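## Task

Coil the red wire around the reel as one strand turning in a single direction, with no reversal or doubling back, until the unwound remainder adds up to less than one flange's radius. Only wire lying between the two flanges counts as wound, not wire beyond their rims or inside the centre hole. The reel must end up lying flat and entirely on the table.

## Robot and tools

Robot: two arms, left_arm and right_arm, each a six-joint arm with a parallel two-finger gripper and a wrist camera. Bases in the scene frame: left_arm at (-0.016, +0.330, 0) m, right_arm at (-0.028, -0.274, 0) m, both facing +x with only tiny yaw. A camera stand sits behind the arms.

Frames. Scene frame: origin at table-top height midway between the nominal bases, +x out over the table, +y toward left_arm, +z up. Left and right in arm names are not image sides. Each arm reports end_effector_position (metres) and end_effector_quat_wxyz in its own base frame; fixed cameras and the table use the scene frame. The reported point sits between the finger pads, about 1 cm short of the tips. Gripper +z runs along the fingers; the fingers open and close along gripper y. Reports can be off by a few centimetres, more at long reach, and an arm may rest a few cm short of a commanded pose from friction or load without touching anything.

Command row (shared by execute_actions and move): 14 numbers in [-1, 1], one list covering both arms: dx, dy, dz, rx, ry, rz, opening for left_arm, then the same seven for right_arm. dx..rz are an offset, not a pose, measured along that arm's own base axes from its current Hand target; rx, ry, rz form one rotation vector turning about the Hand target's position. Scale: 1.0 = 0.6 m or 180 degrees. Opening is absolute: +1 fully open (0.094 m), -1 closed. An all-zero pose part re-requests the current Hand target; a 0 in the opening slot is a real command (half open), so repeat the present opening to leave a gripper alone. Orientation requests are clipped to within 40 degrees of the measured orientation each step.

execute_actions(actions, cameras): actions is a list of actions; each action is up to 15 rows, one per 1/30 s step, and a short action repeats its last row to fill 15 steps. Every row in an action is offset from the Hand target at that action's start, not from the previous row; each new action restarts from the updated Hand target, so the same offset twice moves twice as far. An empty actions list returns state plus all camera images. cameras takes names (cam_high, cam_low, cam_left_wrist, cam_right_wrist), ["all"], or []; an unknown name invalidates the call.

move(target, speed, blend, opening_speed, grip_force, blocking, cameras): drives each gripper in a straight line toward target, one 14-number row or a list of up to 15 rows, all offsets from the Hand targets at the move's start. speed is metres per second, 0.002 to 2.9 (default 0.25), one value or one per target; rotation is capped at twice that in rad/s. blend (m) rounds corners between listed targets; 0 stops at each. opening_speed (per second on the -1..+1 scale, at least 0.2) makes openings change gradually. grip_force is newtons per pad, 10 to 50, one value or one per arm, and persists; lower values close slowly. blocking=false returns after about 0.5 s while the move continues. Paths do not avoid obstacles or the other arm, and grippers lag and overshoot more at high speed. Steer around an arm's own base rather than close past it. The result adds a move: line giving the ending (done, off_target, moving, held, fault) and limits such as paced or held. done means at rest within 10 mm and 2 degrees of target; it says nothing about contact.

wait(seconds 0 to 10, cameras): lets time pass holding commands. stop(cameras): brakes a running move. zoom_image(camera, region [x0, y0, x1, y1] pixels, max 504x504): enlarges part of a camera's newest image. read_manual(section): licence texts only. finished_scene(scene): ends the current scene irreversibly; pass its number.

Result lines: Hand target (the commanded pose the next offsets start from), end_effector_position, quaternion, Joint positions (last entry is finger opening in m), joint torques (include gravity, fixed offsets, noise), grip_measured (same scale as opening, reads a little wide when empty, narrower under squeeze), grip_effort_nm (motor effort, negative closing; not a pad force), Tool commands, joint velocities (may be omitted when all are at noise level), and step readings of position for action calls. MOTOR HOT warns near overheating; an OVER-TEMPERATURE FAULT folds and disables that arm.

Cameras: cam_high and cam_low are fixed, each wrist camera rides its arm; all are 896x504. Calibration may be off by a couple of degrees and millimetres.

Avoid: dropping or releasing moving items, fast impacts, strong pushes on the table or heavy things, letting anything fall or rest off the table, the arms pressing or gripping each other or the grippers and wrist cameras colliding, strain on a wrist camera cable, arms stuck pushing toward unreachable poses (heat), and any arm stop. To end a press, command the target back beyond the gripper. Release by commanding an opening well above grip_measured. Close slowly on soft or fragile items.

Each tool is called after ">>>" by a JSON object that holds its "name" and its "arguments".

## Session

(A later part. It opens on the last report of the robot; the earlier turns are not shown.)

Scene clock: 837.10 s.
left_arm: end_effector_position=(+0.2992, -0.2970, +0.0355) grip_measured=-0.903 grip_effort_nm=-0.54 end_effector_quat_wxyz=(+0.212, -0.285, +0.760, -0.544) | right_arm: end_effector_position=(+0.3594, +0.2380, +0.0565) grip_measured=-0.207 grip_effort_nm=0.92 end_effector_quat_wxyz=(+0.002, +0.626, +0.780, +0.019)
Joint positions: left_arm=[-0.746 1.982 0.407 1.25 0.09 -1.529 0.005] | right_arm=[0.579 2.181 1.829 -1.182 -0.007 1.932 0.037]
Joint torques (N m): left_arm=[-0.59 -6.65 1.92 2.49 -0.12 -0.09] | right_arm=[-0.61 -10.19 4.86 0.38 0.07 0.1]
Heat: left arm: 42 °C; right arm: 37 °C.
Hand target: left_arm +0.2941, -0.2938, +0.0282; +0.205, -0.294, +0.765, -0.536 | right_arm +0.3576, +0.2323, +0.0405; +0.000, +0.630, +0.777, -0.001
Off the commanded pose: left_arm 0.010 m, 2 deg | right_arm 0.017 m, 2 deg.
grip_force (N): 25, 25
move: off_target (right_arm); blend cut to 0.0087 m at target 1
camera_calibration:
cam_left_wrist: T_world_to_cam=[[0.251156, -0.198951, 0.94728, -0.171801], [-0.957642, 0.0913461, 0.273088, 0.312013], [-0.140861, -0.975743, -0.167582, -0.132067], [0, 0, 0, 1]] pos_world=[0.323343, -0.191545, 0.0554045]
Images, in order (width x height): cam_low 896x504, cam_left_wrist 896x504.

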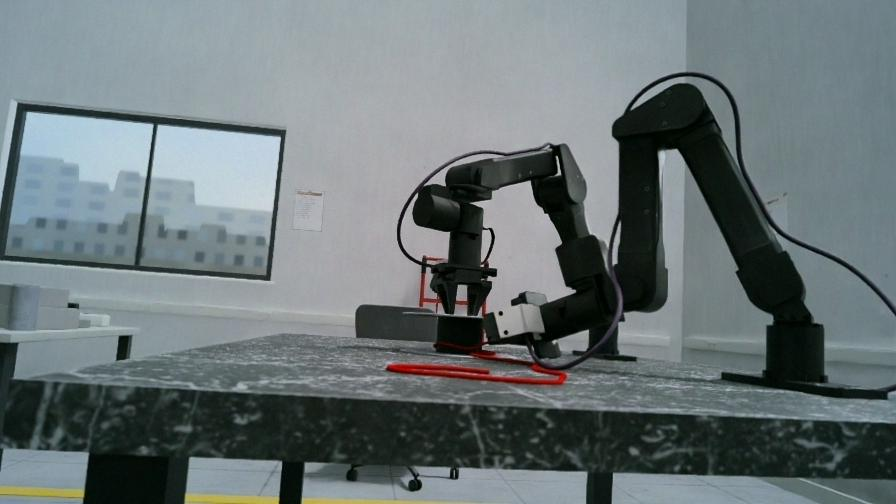

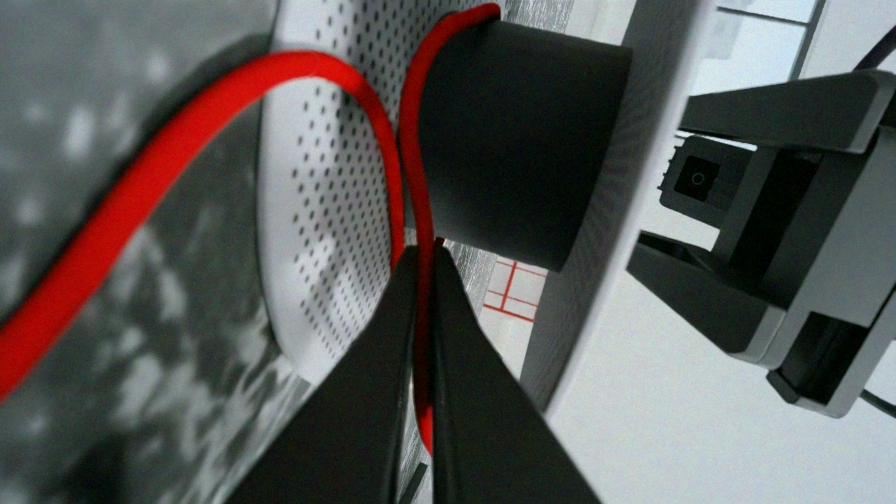

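>>> {"name": "move", "arguments": {"target": [[-0.0317,-0.026,0,0,0,0.097,-0.97, 0,0,0,0,0,0.097,-0.19],[-0.0545,-0.0602,0,0,0,0.194,-0.97, 0,0,0,0,0,0.194,-0.19]], "speed": 0.08, "blend": [0.02, 0], "cameras": ["cam_left_wrist", "cam_low", "cam_high"]}}

Scene clock: 879.17 s.
left_arm: end_effector_position=(+0.2625, -0.3291, +0.0341) grip_measured=-0.903 grip_effort_nm=-0.54 end_effector_quat_wxyz=(+0.350, -0.507, +0.639, -0.459) | right_arm: end_effector_position=(+0.3592, +0.2384, +0.0573) grip_measured=-0.205 grip_effort_nm=0.82 end_effector_quat_wxyz=(+0.005, +0.382, +0.924, +0.020)
Joint positions: left_arm=[-1.246 2.007 0.66 0.77 -0.915 -2.065 0.005] | right_arm=[0.578 2.179 1.829 -1.182 -0.014 1.363 0.037]
Joint torques (N m): left_arm=[-0.8 -6.46 5.83 1.72 -0.48 -0.09] | right_arm=[-0.47 -10.15 4.89 0.4 0.13 -0.39]
Heat: left arm: 42 °C; right arm: 36 °C.
Hand target: left_arm +0.2612, -0.3299, +0.0281; +0.357, -0.509, +0.641, -0.449 | right_arm +0.3576, +0.2323, +0.0405; +0.000, +0.368, +0.930, -0.001
Off the commanded pose: left_arm 0.006 m, 1 deg | right_arm 0.018 m, 3 deg.
grip_force (N): 25, 25
move: off_target (right_arm)
camera_calibration:
cam_left_wrist: T_world_to_cam=[[0.340236, 0.00143611, 0.940339, -0.124816], [-0.834849, -0.459737, 0.302769, 0.0655864], [0.432743, -0.888054, -0.15522, -0.290886], [0, 0, 0, 1]] pos_world=[0.2231, -0.22799, 0.0523602]
Images, in order (width x height): cam_high 896x504, cam_low 896x504, cam_left_wrist 896x504.

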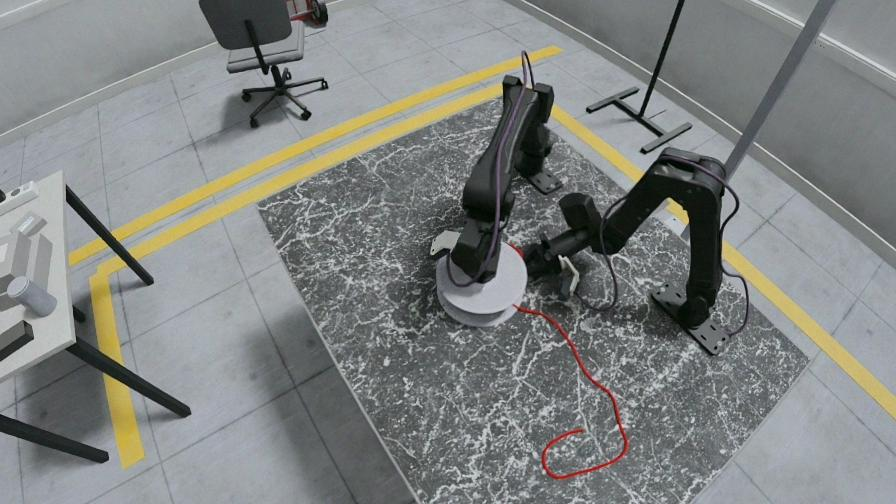

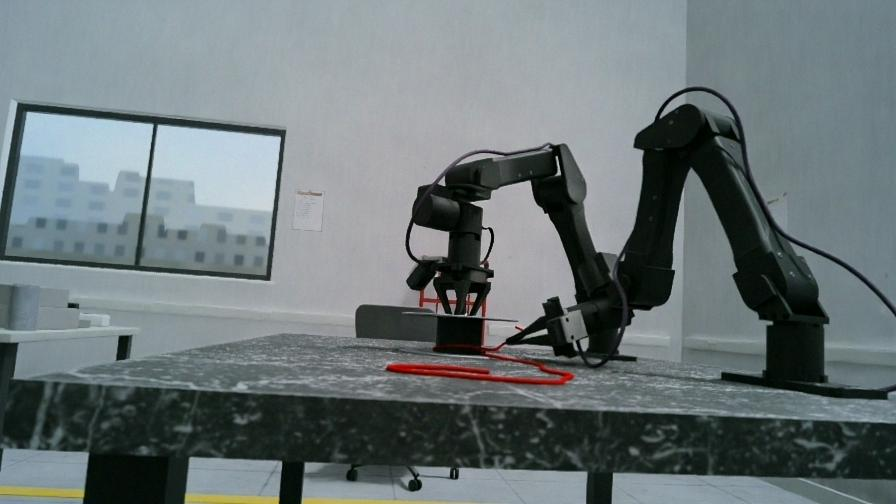

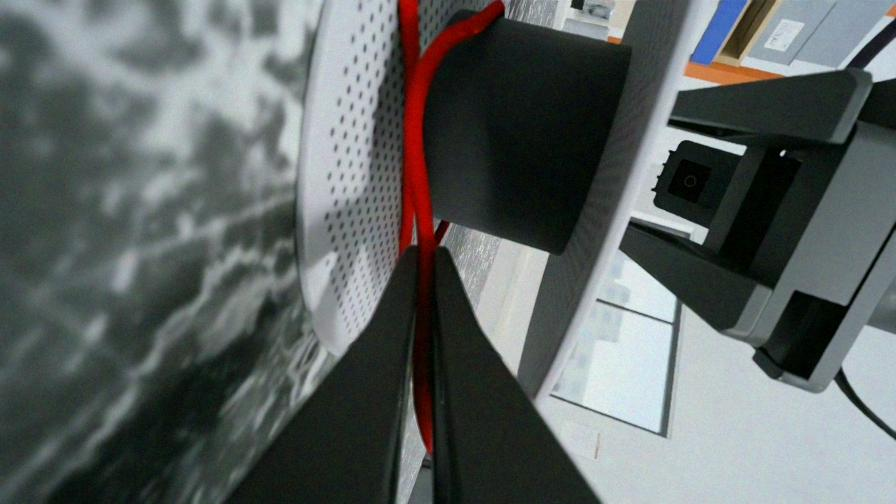

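>>> {"name": "move", "arguments": {"target": [[0,0,-0.004,0,0,0,-0.75, 0,0,0,0,0,0,-0.19],[-0.076,0.0193,0.024,0,0,0,-0.75, 0,0,0,0,0,0,-0.19]], "speed": 0.08, "grip_force": [30, 25], "cameras": ["cam_left_wrist", "cam_low"]}}

Scene clock: 902.87 s.
left_arm: end_effector_position=(+0.2176, -0.3255, +0.0394) grip_measured=-0.752 grip_effort_nm=0.14 end_effector_quat_wxyz=(+0.358, -0.474, +0.653, -0.469) | right_arm: end_effector_position=(+0.3592, +0.2384, +0.0573) grip_measured=-0.205 grip_effort_nm=0.82 end_effector_quat_wxyz=(+0.005, +0.382, +0.924, +0.020)
Joint positions: left_arm=[-1.385 1.953 0.571 0.776 -1.009 -2.078 0.012] | right_arm=[0.578 2.179 1.829 -1.182 -0.014 1.363 0.037]
Joint torques (N m): left_arm=[-0.51 -8.76 2.33 1.91 -0.59 -0.07] | right_arm=[-0.36 -9.98 4.88 0.4 0.16 -0.43]
Heat: left arm: 41 °C; right arm: 36 °C.
Hand target: left_arm +0.2156, -0.3185, +0.0426; +0.356, -0.510, +0.641, -0.450 | right_arm +0.3576, +0.2323, +0.0405; +0.000, +0.368, +0.930, -0.001
Off the commanded pose: left_arm 0.008 m, 5 deg | right_arm 0.018 m, 3 deg.
joint sent to its limit (left arm) — joint 6 (wrist roll), lower limit. The joint targets are off in orientation, not in position.
grip_force (N): 30, 25
move: off_target (left_arm, right_arm)
camera_calibration:
cam_left_wrist: T_world_to_cam=[[0.300885, -0.0450963, 0.952593, -0.121565], [-0.87083, -0.420172, 0.255168, 0.0507685], [0.388745, -0.906323, -0.165695, -0.263416], [0, 0, 0, 1]] pos_world=[0.18319, -0.222891, 0.0592012]
Images, in order (width x height): cam_low 896x504, cam_left_wrist 896x504.

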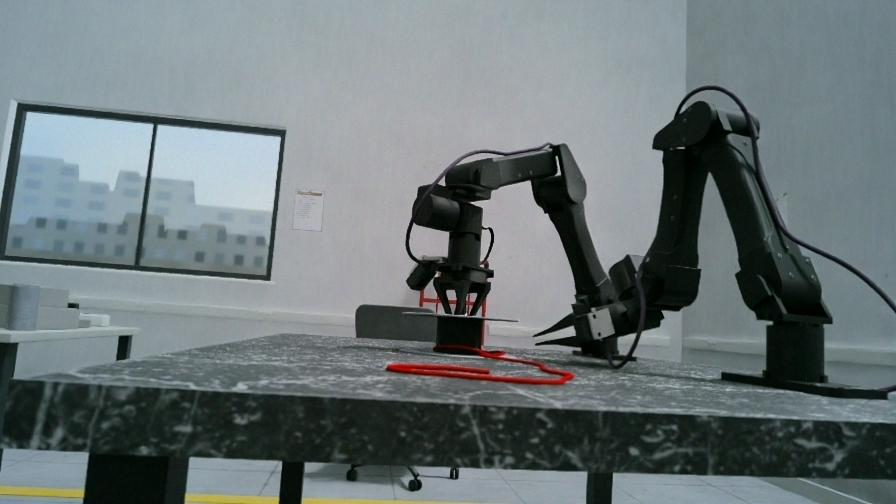

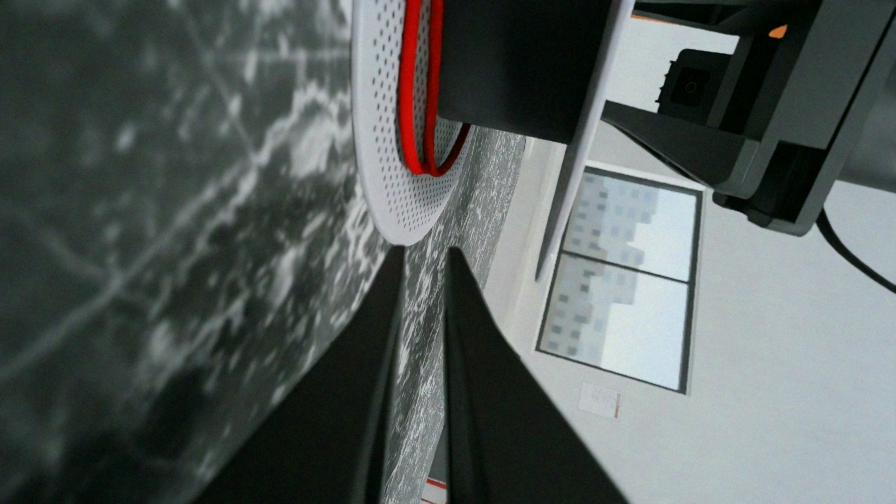

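>>> {"name": "zoom_image", "arguments": {"camera": "cam_left_wrist", "region": [330, 0, 550, 260]}}

Scaled by 1.938 from the camera's 896x504 image, which has a finer 1280x720 frame.

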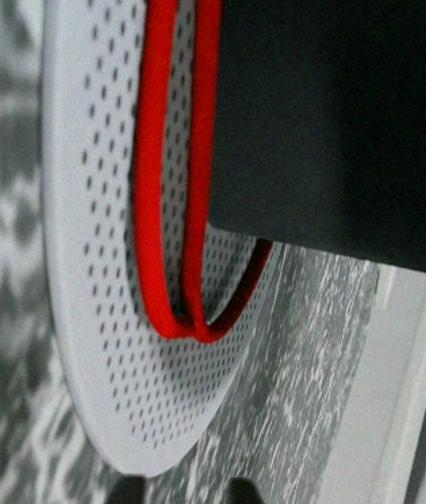

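>>> {"name": "move", "arguments": {"target": [-0.0477,0.184,0.229,0.393,-0.3356,-0.2372,0.0, 0,0,0,0,0,0,-0.19], "speed": 0.3, "cameras": ["cam_left_wrist"]}}

Scene clock: 924.03 s.
left_arm: end_effector_position=(+0.1870, -0.2093, +0.1816) grip_measured=-0.002 grip_effort_nm=0.14 end_effector_quat_wxyz=(+0.647, +0.284, +0.646, -0.290) | right_arm: end_effector_position=(+0.3592, +0.2384, +0.0573) grip_measured=-0.205 grip_effort_nm=0.82 end_effector_quat_wxyz=(+0.005, +0.382, +0.924, +0.020)
Joint positions: left_arm=[-0.863 0.467 -0.002 0.474 -0.027 -0.007 0.047] | right_arm=[0.578 2.179 1.829 -1.182 -0.014 1.363 0.037]
Joint torques (N m): left_arm=[0.62 -0.17 7.6 2.35 -0.02 0.12] | right_arm=[-0.32 -9.92 4.85 0.38 0.16 -0.4]
Heat: left arm: 42 °C; right arm: 36 °C.
Hand target: left_arm +0.1870, -0.2081, +0.1800; +0.647, +0.288, +0.646, -0.286 | right_arm +0.3576, +0.2323, +0.0405; +0.000, +0.368, +0.930, -0.001
Off the commanded pose: left_arm 0.002 m, 1 deg | right_arm 0.018 m, 3 deg.
grip_force (N): 30, 25
move: off_target (right_arm)
camera_calibration:
cam_left_wrist: T_world_to_cam=[[-0.741089, -0.667386, 0.0733737, -0.018327], [-0.540146, 0.527724, -0.655552, 0.338605], [0.398785, -0.525455, -0.751577, 0.0615104], [0, 0, 0, 1]] pos_world=[0.144785, -0.1586, 0.269548]
Images, in order (width x height): cam_left_wrist 896x504.

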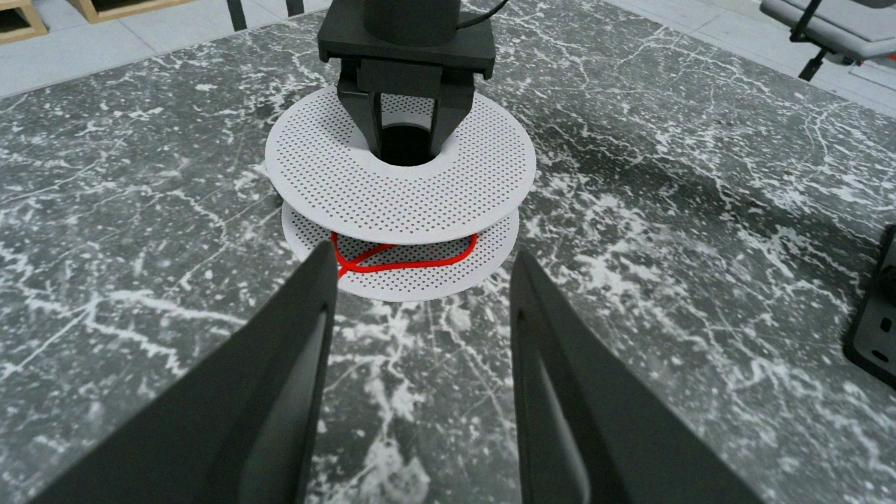

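>>> {"name": "zoom_image", "arguments": {"camera": "cam_left_wrist", "region": [270, 190, 540, 340]}}

Scaled by 1.867 from the camera's 896x504 image, which has a finer 1280x720 frame.

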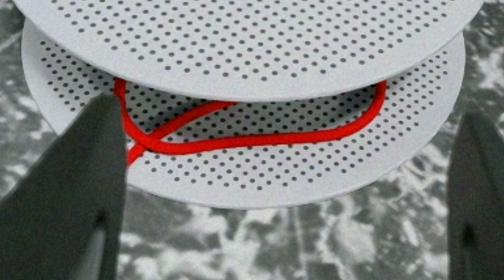

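>>> {"name": "move", "arguments": {"target": [0,0.0,0,0,0,0.06,1.0, 0,0,0,0,0,0,-0.19], "speed": 0.3, "grip_force": [50, 25], "cameras": ["cam_left_wrist"]}}

Scene clock: 941.23 s.
left_arm: end_effector_position=(+0.1866, -0.2085, +0.1760) grip_measured=+0.998 grip_effort_nm=0.14 end_effector_quat_wxyz=(+0.666, +0.229, +0.673, -0.227) | right_arm: end_effector_position=(+0.3592, +0.2384, +0.0573) grip_measured=-0.205 grip_effort_nm=0.82 end_effector_quat_wxyz=(+0.005, +0.382, +0.924, +0.020)
Joint positions: left_arm=[-1.162 0.588 -0.002 0.578 -0.506 -0.005 0.094] | right_arm=[0.578 2.179 1.829 -1.182 -0.014 1.363 0.037]
Joint torques (N m): left_arm=[-0.64 0.4 7.98 2.48 -0.2 0.1] | right_arm=[-0.39 -10.03 5.03 0.38 0.16 -0.42]
Heat: left arm: 43 °C; right arm: 36 °C.
Hand target: left_arm +0.1870, -0.2081, +0.1800; +0.671, +0.226, +0.670, -0.224 | right_arm +0.3576, +0.2323, +0.0405; +0.000, +0.368, +0.930, -0.001
Off the commanded pose: left_arm 0.004 m, 1 deg | right_arm 0.018 m, 3 deg.
grip_force (N): 50, 25
move: off_target (right_arm)
camera_calibration:
cam_left_wrist: T_world_to_cam=[[-0.609699, -0.78988, 0.0660052, -0.0664289], [-0.630691, 0.433009, -0.643997, 0.329335], [0.4801, -0.434274, -0.762175, 0.0635642], [0, 0, 0, 1]] pos_world=[0.13669, -0.167472, 0.264923]
Images, in order (width x height): cam_left_wrist 896x504.

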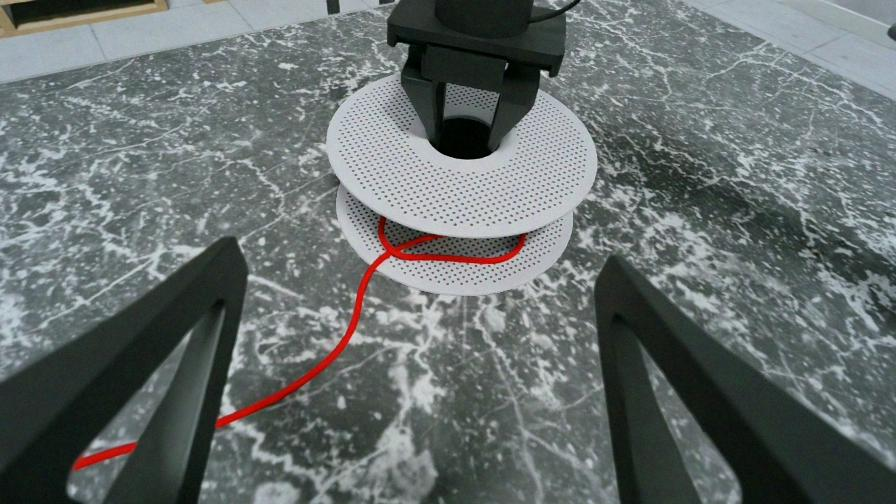

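>>> {"name": "move", "arguments": {"target": [0.1417,0.1052,-0.14,-0.2123,0.5378,0.4935,0.2, 0,0,0,0,0,0,-0.19], "speed": 0.35, "grip_force": [25, 25], "cameras": ["cam_left_wrist"]}}

Scene clock: 970.47 s.
left_arm: end_effector_position=(+0.2688, -0.1445, +0.0919) grip_measured=+0.202 grip_effort_nm=-0.09 end_effector_quat_wxyz=(+0.001, -0.637, +0.771, -0.003) | right_arm: end_effector_position=(+0.3592, +0.2384, +0.0573) grip_measured=-0.205 grip_effort_nm=0.82 end_effector_quat_wxyz=(+0.005, +0.382, +0.924, +0.020)
Joint positions: left_arm=[-0.496 1.701 1.31 -1.173 0 -1.878 0.056] | right_arm=[0.578 2.179 1.829 -1.182 -0.014 1.363 0.037]
Joint torques (N m): left_arm=[0.28 -6.05 9.16 0.23 -0.03 -0.08] | right_arm=[-0.4 -10.03 5.05 0.39 0.15 -0.4]
Heat: left arm: 42 °C; right arm: 35 °C.
Hand target: left_arm +0.2720, -0.1449, +0.0959; +0.000, -0.643, +0.766, +0.000 | right_arm +0.3576, +0.2323, +0.0405; +0.000, +0.368, +0.930, -0.001
Off the commanded pose: left_arm 0.005 m, 1 deg | right_arm 0.018 m, 3 deg.
grip_force (N): 25, 25
move: off_target (right_arm)
camera_calibration:
cam_left_wrist: T_world_to_cam=[[0.992452, -0.12237, 0.00801914, -0.289165], [-0.0857257, -0.645523, 0.758915, -0.131879], [-0.0876921, -0.753874, -0.65114, 0.0840755], [0, 0, 0, 1]] pos_world=[0.283049, -0.0571336, 0.157149]
Images, in order (width x height): cam_left_wrist 896x504.

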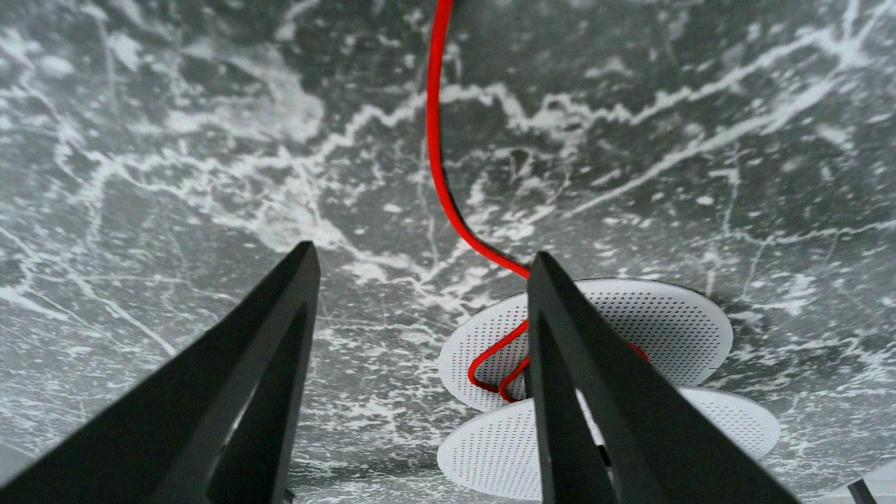

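>>> {"name": "move", "arguments": {"target": [0.003,0,-0.15,0,0,0,-0.3, 0,0,0,0,0,0,-0.19], "speed": 0.1, "cameras": ["cam_left_wrist"]}}

Scene clock: 981.50 s.
left_arm: end_effector_position=(+0.2802, -0.1508, +0.0140) grip_measured=-0.298 grip_effort_nm=-0.10 end_effector_quat_wxyz=(+0.006, -0.637, +0.771, -0.016) | right_arm: end_effector_position=(+0.3592, +0.2384, +0.0573) grip_measured=-0.205 grip_effort_nm=0.82 end_effector_quat_wxyz=(+0.005, +0.382, +0.924, +0.020)
Joint positions: left_arm=[-0.496 1.813 1.119 -0.844 0.001 -1.878 0.033] | right_arm=[0.578 2.179 1.829 -1.182 -0.014 1.363 0.037]
Joint torques (N m): left_arm=[0.47 -6.72 4.29 0.52 -0.08 -0.06] | right_arm=[-0.35 -10.13 4.93 0.41 0.12 -0.41]
Heat: left arm: 39 °C; right arm: 35 °C.
Hand target: left_arm +0.2739, -0.1449, +0.0060; +0.000, -0.643, +0.766, +0.000 | right_arm +0.3576, +0.2323, +0.0405; +0.000, +0.368, +0.930, -0.001
Off the commanded pose: left_arm 0.012 m, 2 deg | right_arm 0.018 m, 3 deg.
grip_force (N): 25, 25
move: off_target (left_arm, right_arm)
camera_calibration:
cam_left_wrist: T_world_to_cam=[[0.991994, -0.122105, 0.0322278, -0.300718], [-0.103078, -0.635444, 0.765236, -0.0695953], [-0.0729603, -0.762431, -0.642943, 0.0241102], [0, 0, 0, 1]] pos_world=[0.292896, -0.0625607, 0.0784498]
Images, in order (width x height): cam_left_wrist 896x504.

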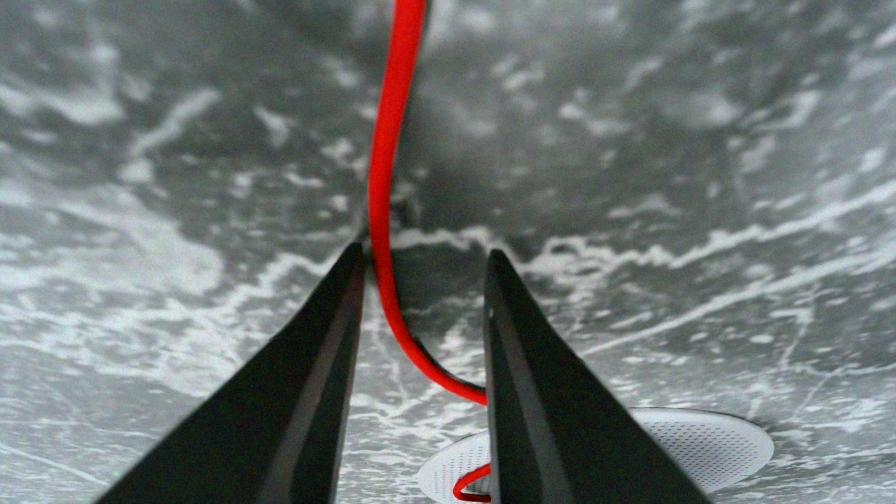

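>>> {"name": "move", "arguments": {"target": [-0.0133,0,-0.018,0,0,0,-0.3, 0,0,0,0,0,0,-0.19], "speed": 0.06}}

Scene clock: 986.63 s.
left_arm: end_effector_position=(+0.2802, -0.1508, +0.0126) grip_measured=-0.298 grip_effort_nm=-0.09 end_effector_quat_wxyz=(+0.009, -0.640, +0.768, -0.025) | right_arm: end_effector_position=(+0.3592, +0.2384, +0.0573) grip_measured=-0.205 grip_effort_nm=0.82 end_effector_quat_wxyz=(+0.005, +0.382, +0.924, +0.020)
Joint positions: left_arm=[-0.496 1.799 1.094 -0.813 0.001 -1.886 0.033] | right_arm=[0.578 2.179 1.829 -1.182 -0.014 1.363 0.037]
Joint torques (N m): left_arm=[-0.49 -6.02 2.04 0.77 -0.08 -0.05] | right_arm=[-0.36 -9.96 4.88 0.42 0.15 -0.41]
Heat: left arm: 38 °C; right arm: 35 °C.
Hand target: left_arm +0.2659, -0.1449, -0.0048; +0.000, -0.643, +0.766, +0.000 | right_arm +0.3576, +0.2323, +0.0405; +0.000, +0.368, +0.930, -0.001
Off the commanded pose: left_arm 0.023 m, 3 deg | right_arm 0.018 m, 3 deg.
grip_force (N): 25, 25
move: off_target (left_arm, right_arm)

>>> {"name": "move", "arguments": {"target": [0,0,0.006,0,0,0,-0.97, 0,0,0,0,0,0,-0.19], "speed": 0.06, "opening_speed": 0.7, "cameras": ["cam_left_wrist"]}}

Scene clock: 993.53 s.
left_arm: end_effector_position=(+0.2746, -0.1497, +0.0121) grip_measured=-0.908 grip_effort_nm=-0.47 end_effector_quat_wxyz=(+0.001, -0.641, +0.767, -0.017) | right_arm: end_effector_position=(+0.3592, +0.2384, +0.0573) grip_measured=-0.205 grip_effort_nm=0.82 end_effector_quat_wxyz=(+0.005, +0.382, +0.924, +0.020)
Joint positions: left_arm=[-0.496 1.799 1.093 -0.833 0.01 -1.888 0.004] | right_arm=[0.578 2.179 1.829 -1.182 -0.014 1.363 0.037]
Joint torques (N m): left_arm=[-0.44 -6.39 2.63 0.8 -0.16 -0.07] | right_arm=[-0.43 -9.95 4.67 0.38 0.15 -0.42]
Heat: left arm: 38 °C; right arm: 35 °C.
Hand target: left_arm +0.2659, -0.1449, -0.0012; +0.000, -0.643, +0.766, +0.000 | right_arm +0.3576, +0.2323, +0.0405; +0.000, +0.368, +0.930, -0.001
Off the commanded pose: left_arm 0.017 m, 2 deg | right_arm 0.018 m, 3 deg.
grip_force (N): 25, 25
move: off_target (left_arm, right_arm)
camera_calibration:
cam_left_wrist: T_world_to_cam=[[0.993329, -0.112039, 0.027297, -0.293676], [-0.092301, -0.630582, 0.770614, -0.0702648], [-0.0691258, -0.767993, -0.636717, 0.0213815], [0, 0, 0, 1]] pos_world=[0.28671, -0.06079, 0.0757775]
Images, in order (width x height): cam_left_wrist 896x504.

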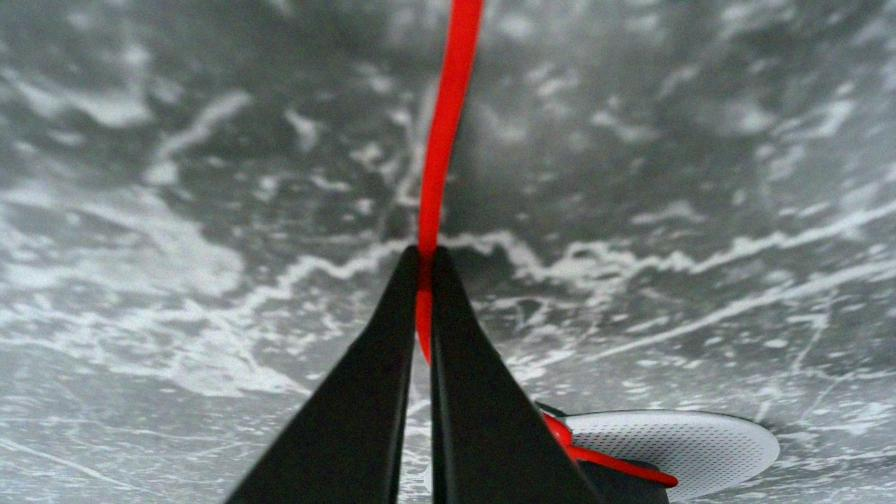

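>>> {"name": "move", "arguments": {"target": [[0,0,0.05,0,0,0,-0.97, 0,0,0,0,0,0,-0.19],[0.033,-0.0943,0.05,0,0,0,-0.97, 0,0,0,0,0,0.444,-0.19]], "speed": [0.1,0.12], "cameras": ["cam_left_wrist","cam_low","cam_high","cam_right_wrist"]}}

Scene clock: 1007.40 s.
left_arm: end_effector_position=(+0.2817, -0.1977, +0.0274) grip_measured=-0.910 grip_effort_nm=-0.54 end_effector_quat_wxyz=(-0.004, -0.641, +0.767, -0.003) | right_arm: end_effector_position=(+0.3604, +0.2370, +0.0585) grip_measured=-0.198 grip_effort_nm=0.42 end_effector_quat_wxyz=(+0.018, -0.295, +0.955, +0.012)
Joint positions: left_arm=[-0.61 1.909 1.305 -0.963 0.01 -2.003 0.004] | right_arm=[0.574 2.176 1.829 -1.182 -0.012 -0.024 0.038]
Joint torques (N m): left_arm=[-0.68 -7.2 8.88 0.29 -0.16 -0.08] | right_arm=[-0.13 -9.76 4.64 0.43 0.13 -0.51]
Heat: left arm: 37 °C; right arm: 35 °C.
Hand target: left_arm +0.2856, -0.2015, +0.0287; +0.000, -0.643, +0.766, +0.000 | right_arm +0.3577, +0.2323, +0.0405; +0.001, -0.315, +0.949, +0.000
Off the commanded pose: left_arm 0.006 m, 1 deg | right_arm 0.019 m, 4 deg.
grip_force (N): 25, 25
move: off_target (right_arm)
camera_calibration:
cam_left_wrist: T_world_to_cam=[[0.993773, -0.111424, 0.000637469, -0.30581], [-0.0723421, -0.640837, 0.76426, -0.11927], [-0.0847481, -0.759547, -0.644907, 0.000978089], [0, 0, 0, 1]] pos_world=[0.295361, -0.109764, 0.0919792]
cam_right_wrist: T_world_to_cam=[[0.621999, -0.782988, -0.00685196, -0.0420626], [-0.542816, -0.437482, 0.716911, 0.264776], [-0.56433, -0.442198, -0.697131, 0.461704], [0, 0, 0, 1]] pos_world=[0.430441, 0.287065, 0.131759]

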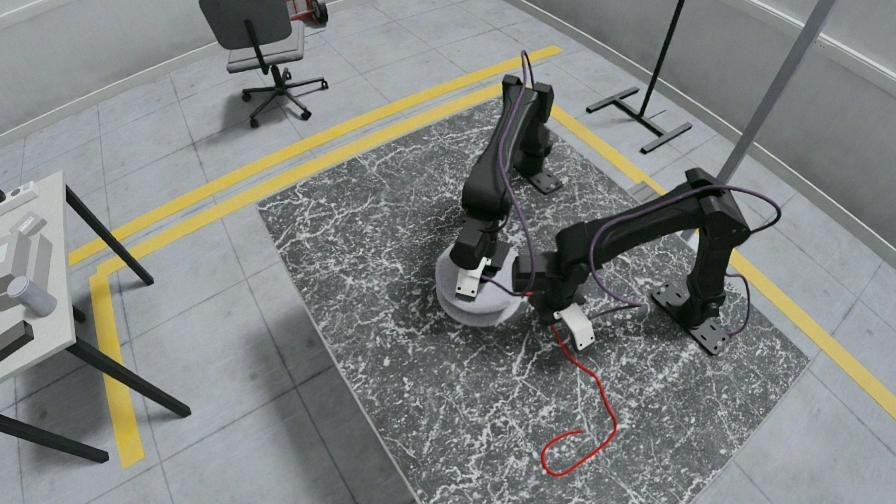

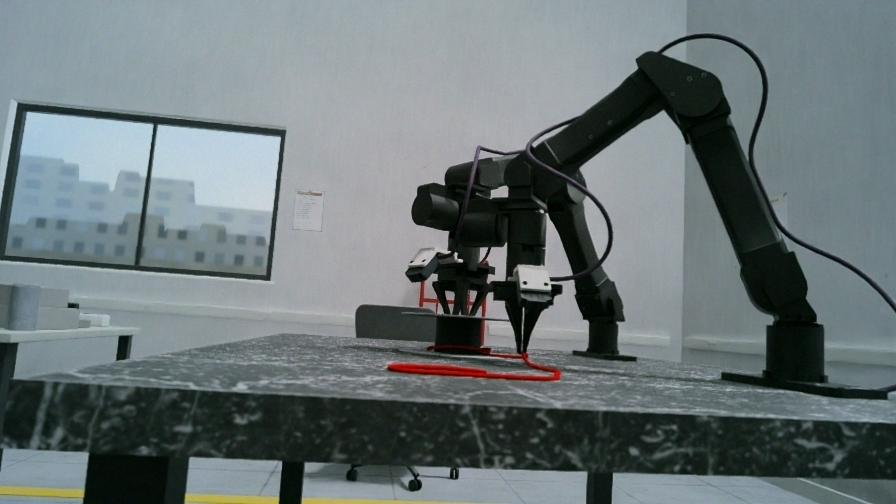

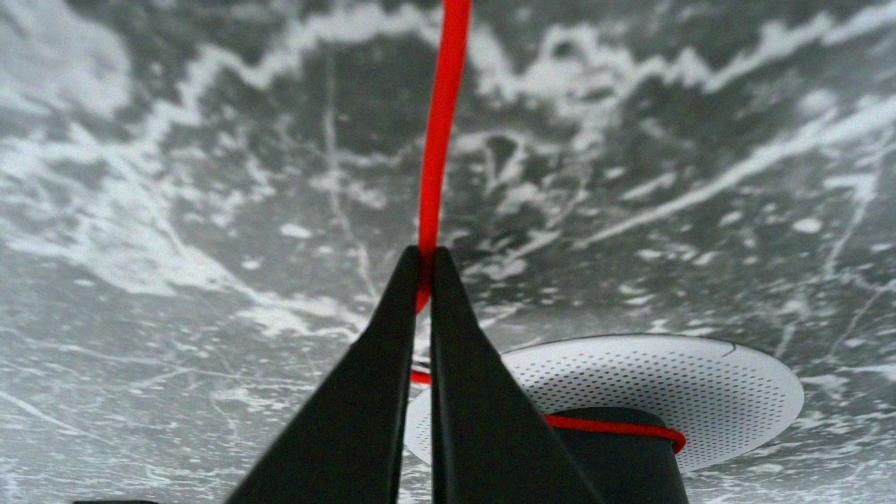

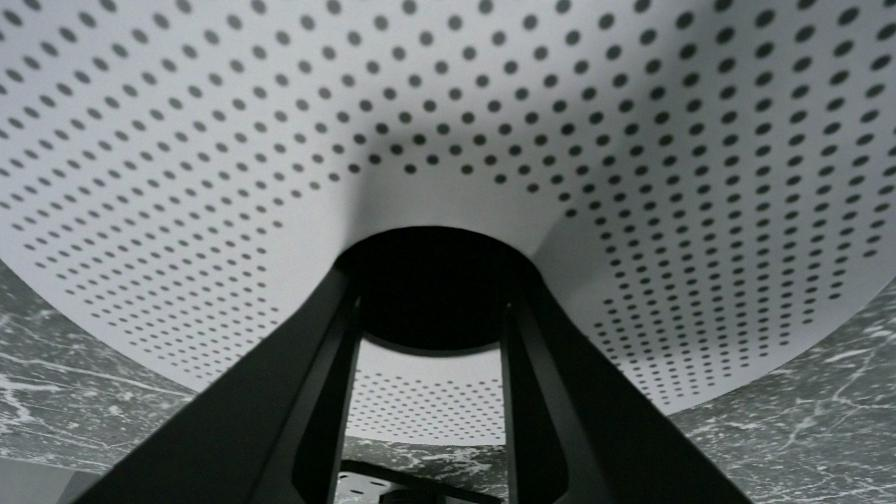

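>>> {"name": "move", "arguments": {"target": [[0,0,-0.022,0,0,0,-0.97, 0,0,0,0,0,0,-0.19],[0,0,-0.022,0,0,0,-0.4, 0,0,0,0,0,0,-0.19],[0,0.03,0.12,0,0,0,-0.4, 0,0,0,0,0,0,-0.19]], "speed": [0.1,0.1,0.25], "cameras": ["cam_left_wrist"]}}

Scene clock: 1017.93 s.
left_arm: end_effector_position=(+0.2823, -0.1870, +0.0914) grip_measured=-0.402 grip_effort_nm=0.14 end_effector_quat_wxyz=(-0.006, -0.641, +0.767, +0.003) | right_arm: end_effector_position=(+0.3604, +0.2370, +0.0585) grip_measured=-0.198 grip_effort_nm=0.42 end_effector_quat_wxyz=(+0.018, -0.297, +0.955, +0.012)
Joint positions: left_arm=[-0.583 1.843 1.479 -1.217 0.01 -1.975 0.028] | right_arm=[0.574 2.176 1.829 -1.182 -0.012 -0.029 0.038]
Joint torques (N m): left_arm=[0.66 -8.95 8.31 0.17 -0.15 0.08] | right_arm=[-0.09 -9.84 4.71 0.5 0.14 -0.42]
Heat: left arm: 37 °C; right arm: 35 °C.
Hand target: left_arm +0.2856, -0.1835, +0.1008; +0.000, -0.643, +0.766, +0.000 | right_arm +0.3577, +0.2323, +0.0405; +0.001, -0.315, +0.949, +0.000
Off the commanded pose: left_arm 0.011 m, 1 deg | right_arm 0.019 m, 3 deg.
grip_force (N): 25, 25
move: off_target (left_arm, right_arm)
camera_calibration:
cam_left_wrist: T_world_to_cam=[[0.993669, -0.111807, -0.0109991, -0.304367], [-0.0643138, -0.646376, 0.760304, -0.164225], [-0.0921168, -0.754783, -0.649474, 0.0538332], [0, 0, 0, 1]] pos_world=[0.296837, -0.0995489, 0.156476]
Images, in order (width x height): cam_left_wrist 896x504.

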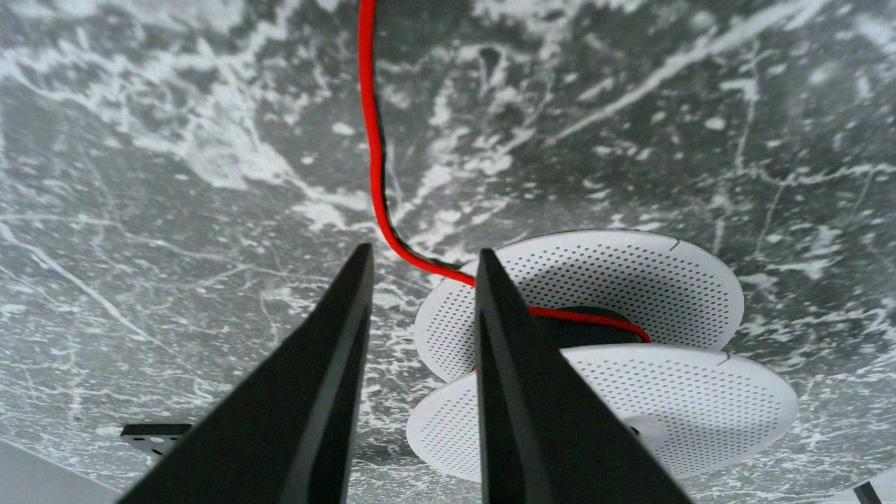

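>>> {"name": "move", "arguments": {"target": [-0.1643,-0.041,0.145,0.2123,-0.5378,-0.4935,1.0, 0,0,0,0,0,0,-0.19], "speed": 0.35, "grip_force": [50, 25], "cameras": ["cam_left_wrist"]}}

>>> {"name": "zoom_image", "arguments": {"camera": "cam_left_wrist", "region": [310, 130, 610, 310]}}

Scene clock: 1028.77 s.
left_arm: end_effector_position=(+0.1870, -0.2109, +0.1962) grip_measured=+0.998 grip_effort_nm=0.14 end_effector_quat_wxyz=(+0.672, +0.220, +0.668, -0.231) | right_arm: end_effector_position=(+0.3604, +0.2370, +0.0585) grip_measured=-0.198 grip_effort_nm=0.42 end_effector_quat_wxyz=(+0.018, -0.297, +0.955, +0.012)
Joint positions: left_arm=[-1.178 0.565 0.059 0.517 -0.53 -0.007 0.094] | right_arm=[0.574 2.176 1.829 -1.182 -0.012 -0.029 0.038]
Joint torques (N m): left_arm=[0.58 -0.14 5.6 2.44 0.02 0.14] | right_arm=[0.02 -9.95 4.68 0.44 0.16 -0.45]
Heat: left arm: 36 °C; right arm: 35 °C.
Hand target: left_arm +0.1870, -0.2082, +0.1877; +0.671, +0.226, +0.670, -0.224 | right_arm +0.3577, +0.2323, +0.0405; +0.001, -0.315, +0.949, +0.000
Off the commanded pose: left_arm 0.009 m, 1 deg | right_arm 0.019 m, 3 deg.
grip_force (N): 50, 25
move: off_target (right_arm)
camera_calibration:
cam_left_wrist: T_world_to_cam=[[-0.604167, -0.792958, 0.0787438, -0.073503], [-0.628707, 0.413629, -0.658512, 0.342076], [0.489601, -0.447358, -0.748439, 0.0705502], [0, 0, 0, 1]] pos_world=[0.136116, -0.168216, 0.283852]
Images, in order (width x height): cam_left_wrist 896x504.

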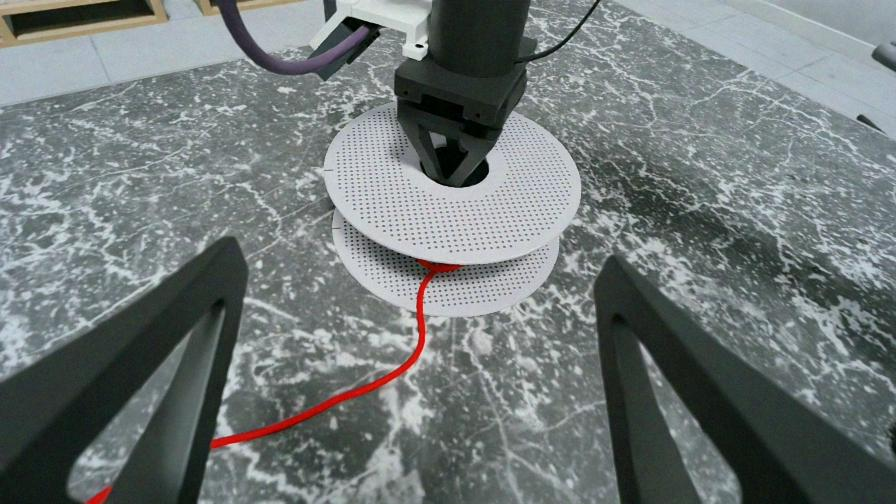

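Scaled by 1.680 from the camera's 896x504 image, which has a finer 1280x720 frame.

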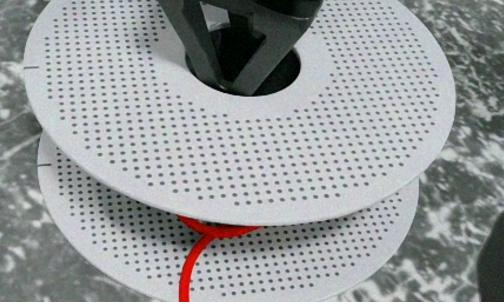

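>>> {"name": "move", "arguments": {"target": [0,0,0,0,0,0,1.0, 0,0,0,0,0,0.28,-0.19], "speed": 0.2, "cameras": ["cam_left_wrist"]}}

Scene clock: 1035.37 s.
left_arm: end_effector_position=(+0.1870, -0.2109, +0.1964) grip_measured=+0.998 grip_effort_nm=0.14 end_effector_quat_wxyz=(+0.672, +0.220, +0.668, -0.231) | right_arm: end_effector_position=(+0.3606, +0.2366, +0.0585) grip_measured=-0.198 grip_effort_nm=0.40 end_effector_quat_wxyz=(-0.021, +0.678, -0.735, -0.001)
Joint positions: left_arm=[-1.178 0.565 0.059 0.517 -0.53 -0.007 0.094] | right_arm=[0.574 2.176 1.829 -1.182 -0.01 -0.916 0.038]
Joint torques (N m): left_arm=[0.61 -0.06 5.59 2.48 0.01 0.12] | right_arm=[-0.06 -9.91 4.62 0.48 0.08 -0.41]
Heat: left arm: 38 °C; right arm: 35 °C.
Hand target: left_arm +0.1870, -0.2081, +0.1878; +0.671, +0.226, +0.670, -0.224 | right_arm +0.3576, +0.2323, +0.0405; -0.001, +0.689, -0.724, +0.000
Off the commanded pose: left_arm 0.009 m, 1 deg | right_arm 0.019 m, 3 deg.
grip_force (N): 50, 25
move: off_target (right_arm)
camera_calibration:
cam_left_wrist: T_world_to_cam=[[-0.604532, -0.792679, 0.0787465, -0.0734765], [-0.628207, 0.413633, -0.658986, 0.342149], [0.489792, -0.447847, -0.748021, 0.0704465], [0, 0, 0, 1]] pos_world=[0.136017, -0.168218, 0.283953]
Images, in order (width x height): cam_left_wrist 896x504.

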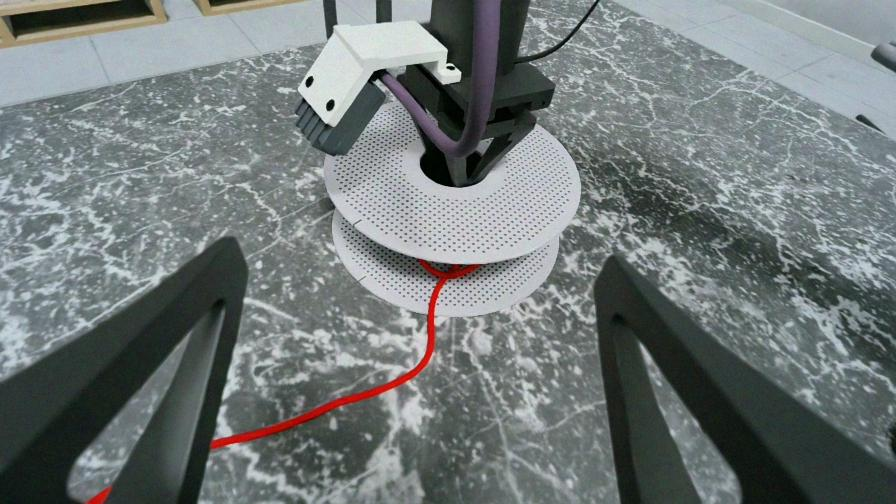

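>>> {"name": "zoom_image", "arguments": {"camera": "cam_left_wrist", "region": [310, 180, 610, 340]}}

Scaled by 1.680 from the camera's 896x504 image, which has a finer 1280x720 frame.

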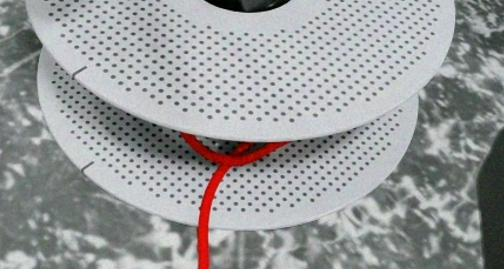

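>>> {"name": "move", "arguments": {"target": [0,0,0,0,0,0,1.0, 0,0,0,0,0,0.28,-0.19], "speed": 0.2, "cameras": ["cam_left_wrist"]}}

>>> {"name": "zoom_image", "arguments": {"camera": "cam_left_wrist", "region": [310, 180, 610, 340]}}

Scene clock: 1048.70 s.
left_arm: end_effector_position=(+0.1870, -0.2109, +0.1964) grip_measured=+0.998 grip_effort_nm=0.14 end_effector_quat_wxyz=(+0.672, +0.220, +0.668, -0.231) | right_arm: end_effector_position=(+0.3610, +0.2360, +0.0585) grip_measured=-0.198 grip_effort_nm=0.40 end_effector_quat_wxyz=(-0.019, +0.925, -0.379, +0.010)
Joint positions: left_arm=[-1.178 0.565 0.059 0.517 -0.53 -0.007 0.094] | right_arm=[0.574 2.176 1.829 -1.182 -0.006 -1.789 0.038]
Joint torques (N m): left_arm=[0.65 -0.06 5.6 2.48 0.01 0.11] | right_arm=[-0.2 -9.91 4.75 0.45 0.05 -0.46]
Heat: left arm: 40 °C; right arm: 34 °C.
Hand target: left_arm +0.1870, -0.2081, +0.1878; +0.671, +0.226, +0.670, -0.224 | right_arm +0.3577, +0.2323, +0.0405; -0.001, +0.932, -0.362, +0.000
Off the commanded pose: left_arm 0.009 m, 1 deg | right_arm 0.019 m, 3 deg.
grip_force (N): 50, 25
move: off_target (right_arm)
camera_calibration:
cam_left_wrist: T_world_to_cam=[[-0.604532, -0.792679, 0.0787465, -0.0734765], [-0.628207, 0.413633, -0.658986, 0.342149], [0.489792, -0.447847, -0.748021, 0.0704465], [0, 0, 0, 1]] pos_world=[0.136017, -0.168218, 0.283953]
Images, in order (width x height): cam_left_wrist 896x504.

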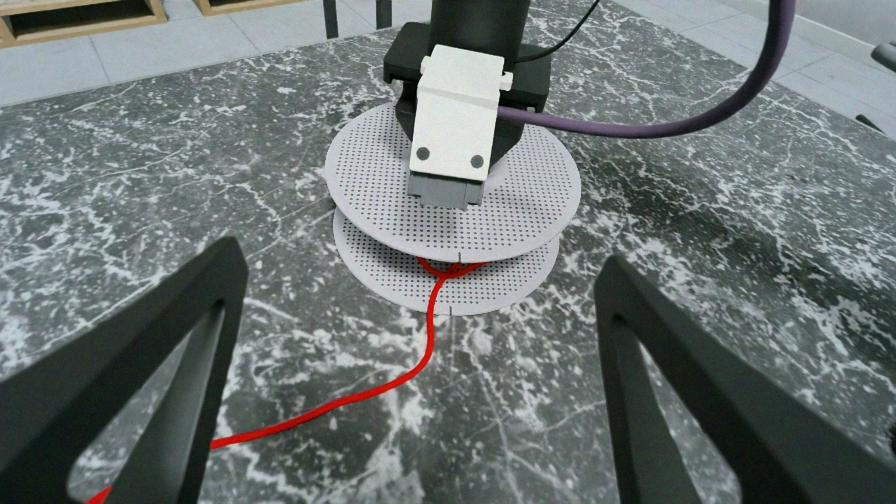

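Scaled by 1.680 from the camera's 896x504 image, which has a finer 1280x720 frame.

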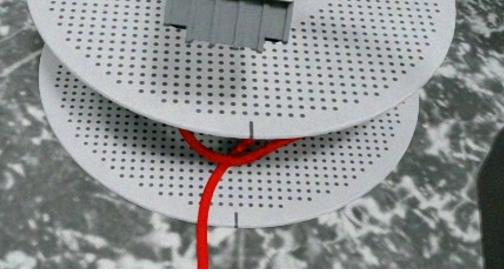

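>>> {"name": "move", "arguments": {"target": [[0,0,0,0,0,0,1.0, 0,0,0,0,0,0,-0.93],[0,0,0,0,0,0,1.0, 0,0,0.06,0,0,0,-0.93],[0,0,0,0,0,0,1.0, 0,0,0.06,0,0,-0.6,-0.93],[0,0,0,0,0,0,1.0, 0,0,0.06,0,0,0.803,-0.93]], "speed": [0.1,0.15,0.6,0.6], "cameras": ["cam_right_wrist","cam_left_wrist"]}}

Scene clock: 1082.40 s.
left_arm: end_effector_position=(+0.1870, -0.2109, +0.1964) grip_measured=+0.998 grip_effort_nm=0.14 end_effector_quat_wxyz=(+0.672, +0.220, +0.668, -0.231) | right_arm: end_effector_position=(+0.3537, +0.2319, +0.0724) grip_measured=-0.928 grip_effort_nm=-0.14 end_effector_quat_wxyz=(-0.005, +0.624, +0.781, -0.001)
Joint positions: left_arm=[-1.178 0.565 0.059 0.517 -0.53 -0.007 0.094] | right_arm=[0.574 2.186 1.901 -1.29 -0.009 1.923 0.003]
Joint torques (N m): left_arm=[0.64 -0.09 5.6 2.48 0 0.12] | right_arm=[-0.06 -11.82 8.36 0 0.11 0.11]
Heat: left arm: 42 °C; right arm: 34 °C.
Hand target: left_arm +0.1870, -0.2081, +0.1878; +0.671, +0.226, +0.670, -0.224 | right_arm +0.3576, +0.2323, +0.0764; +0.000, +0.629, +0.778, -0.001
Off the commanded pose: left_arm 0.009 m, 1 deg | right_arm 0.006 m, 1 deg.
grip_force (N): 50, 25
move: done
camera_calibration:
cam_left_wrist: T_world_to_cam=[[-0.604532, -0.792679, 0.0787465, -0.0734765], [-0.628207, 0.413633, -0.658986, 0.342149], [0.489792, -0.447847, -0.748021, 0.0704465], [0, 0, 0, 1]] pos_world=[0.136017, -0.168218, 0.283953]
cam_right_wrist: T_world_to_cam=[[-0.956629, -0.291196, 0.00805804, 0.401501], [-0.186475, 0.633384, 0.751034, -0.127809], [-0.223802, 0.716959, -0.660214, 0.0734075], [0, 0, 0, 1]] pos_world=[0.376684, 0.145238, 0.141218]
Images, in order (width x height): cam_left_wrist 896x504, cam_right_wrist 896x504.

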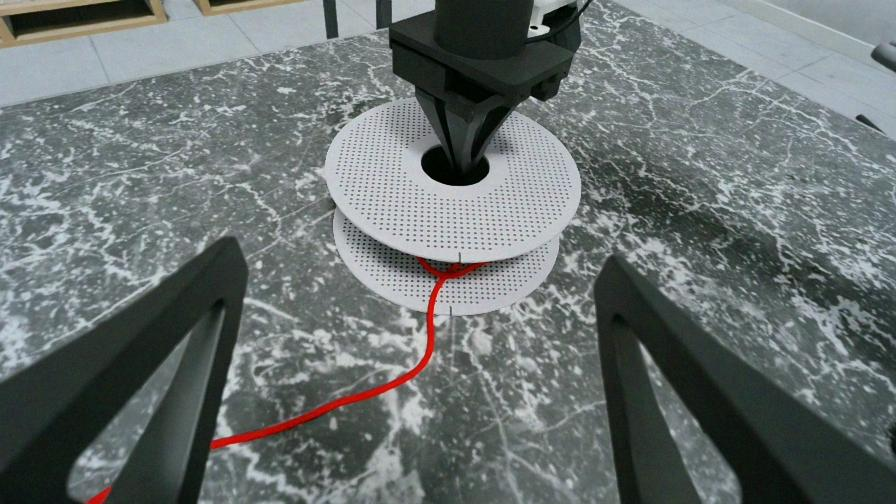

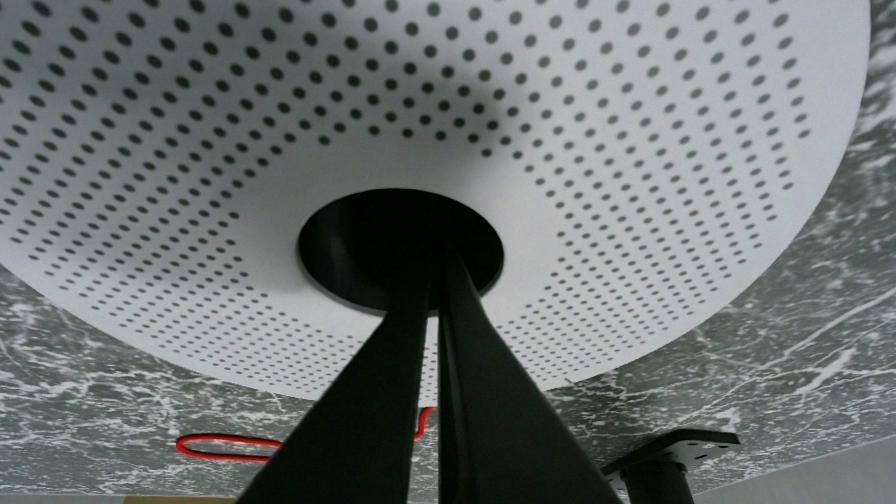

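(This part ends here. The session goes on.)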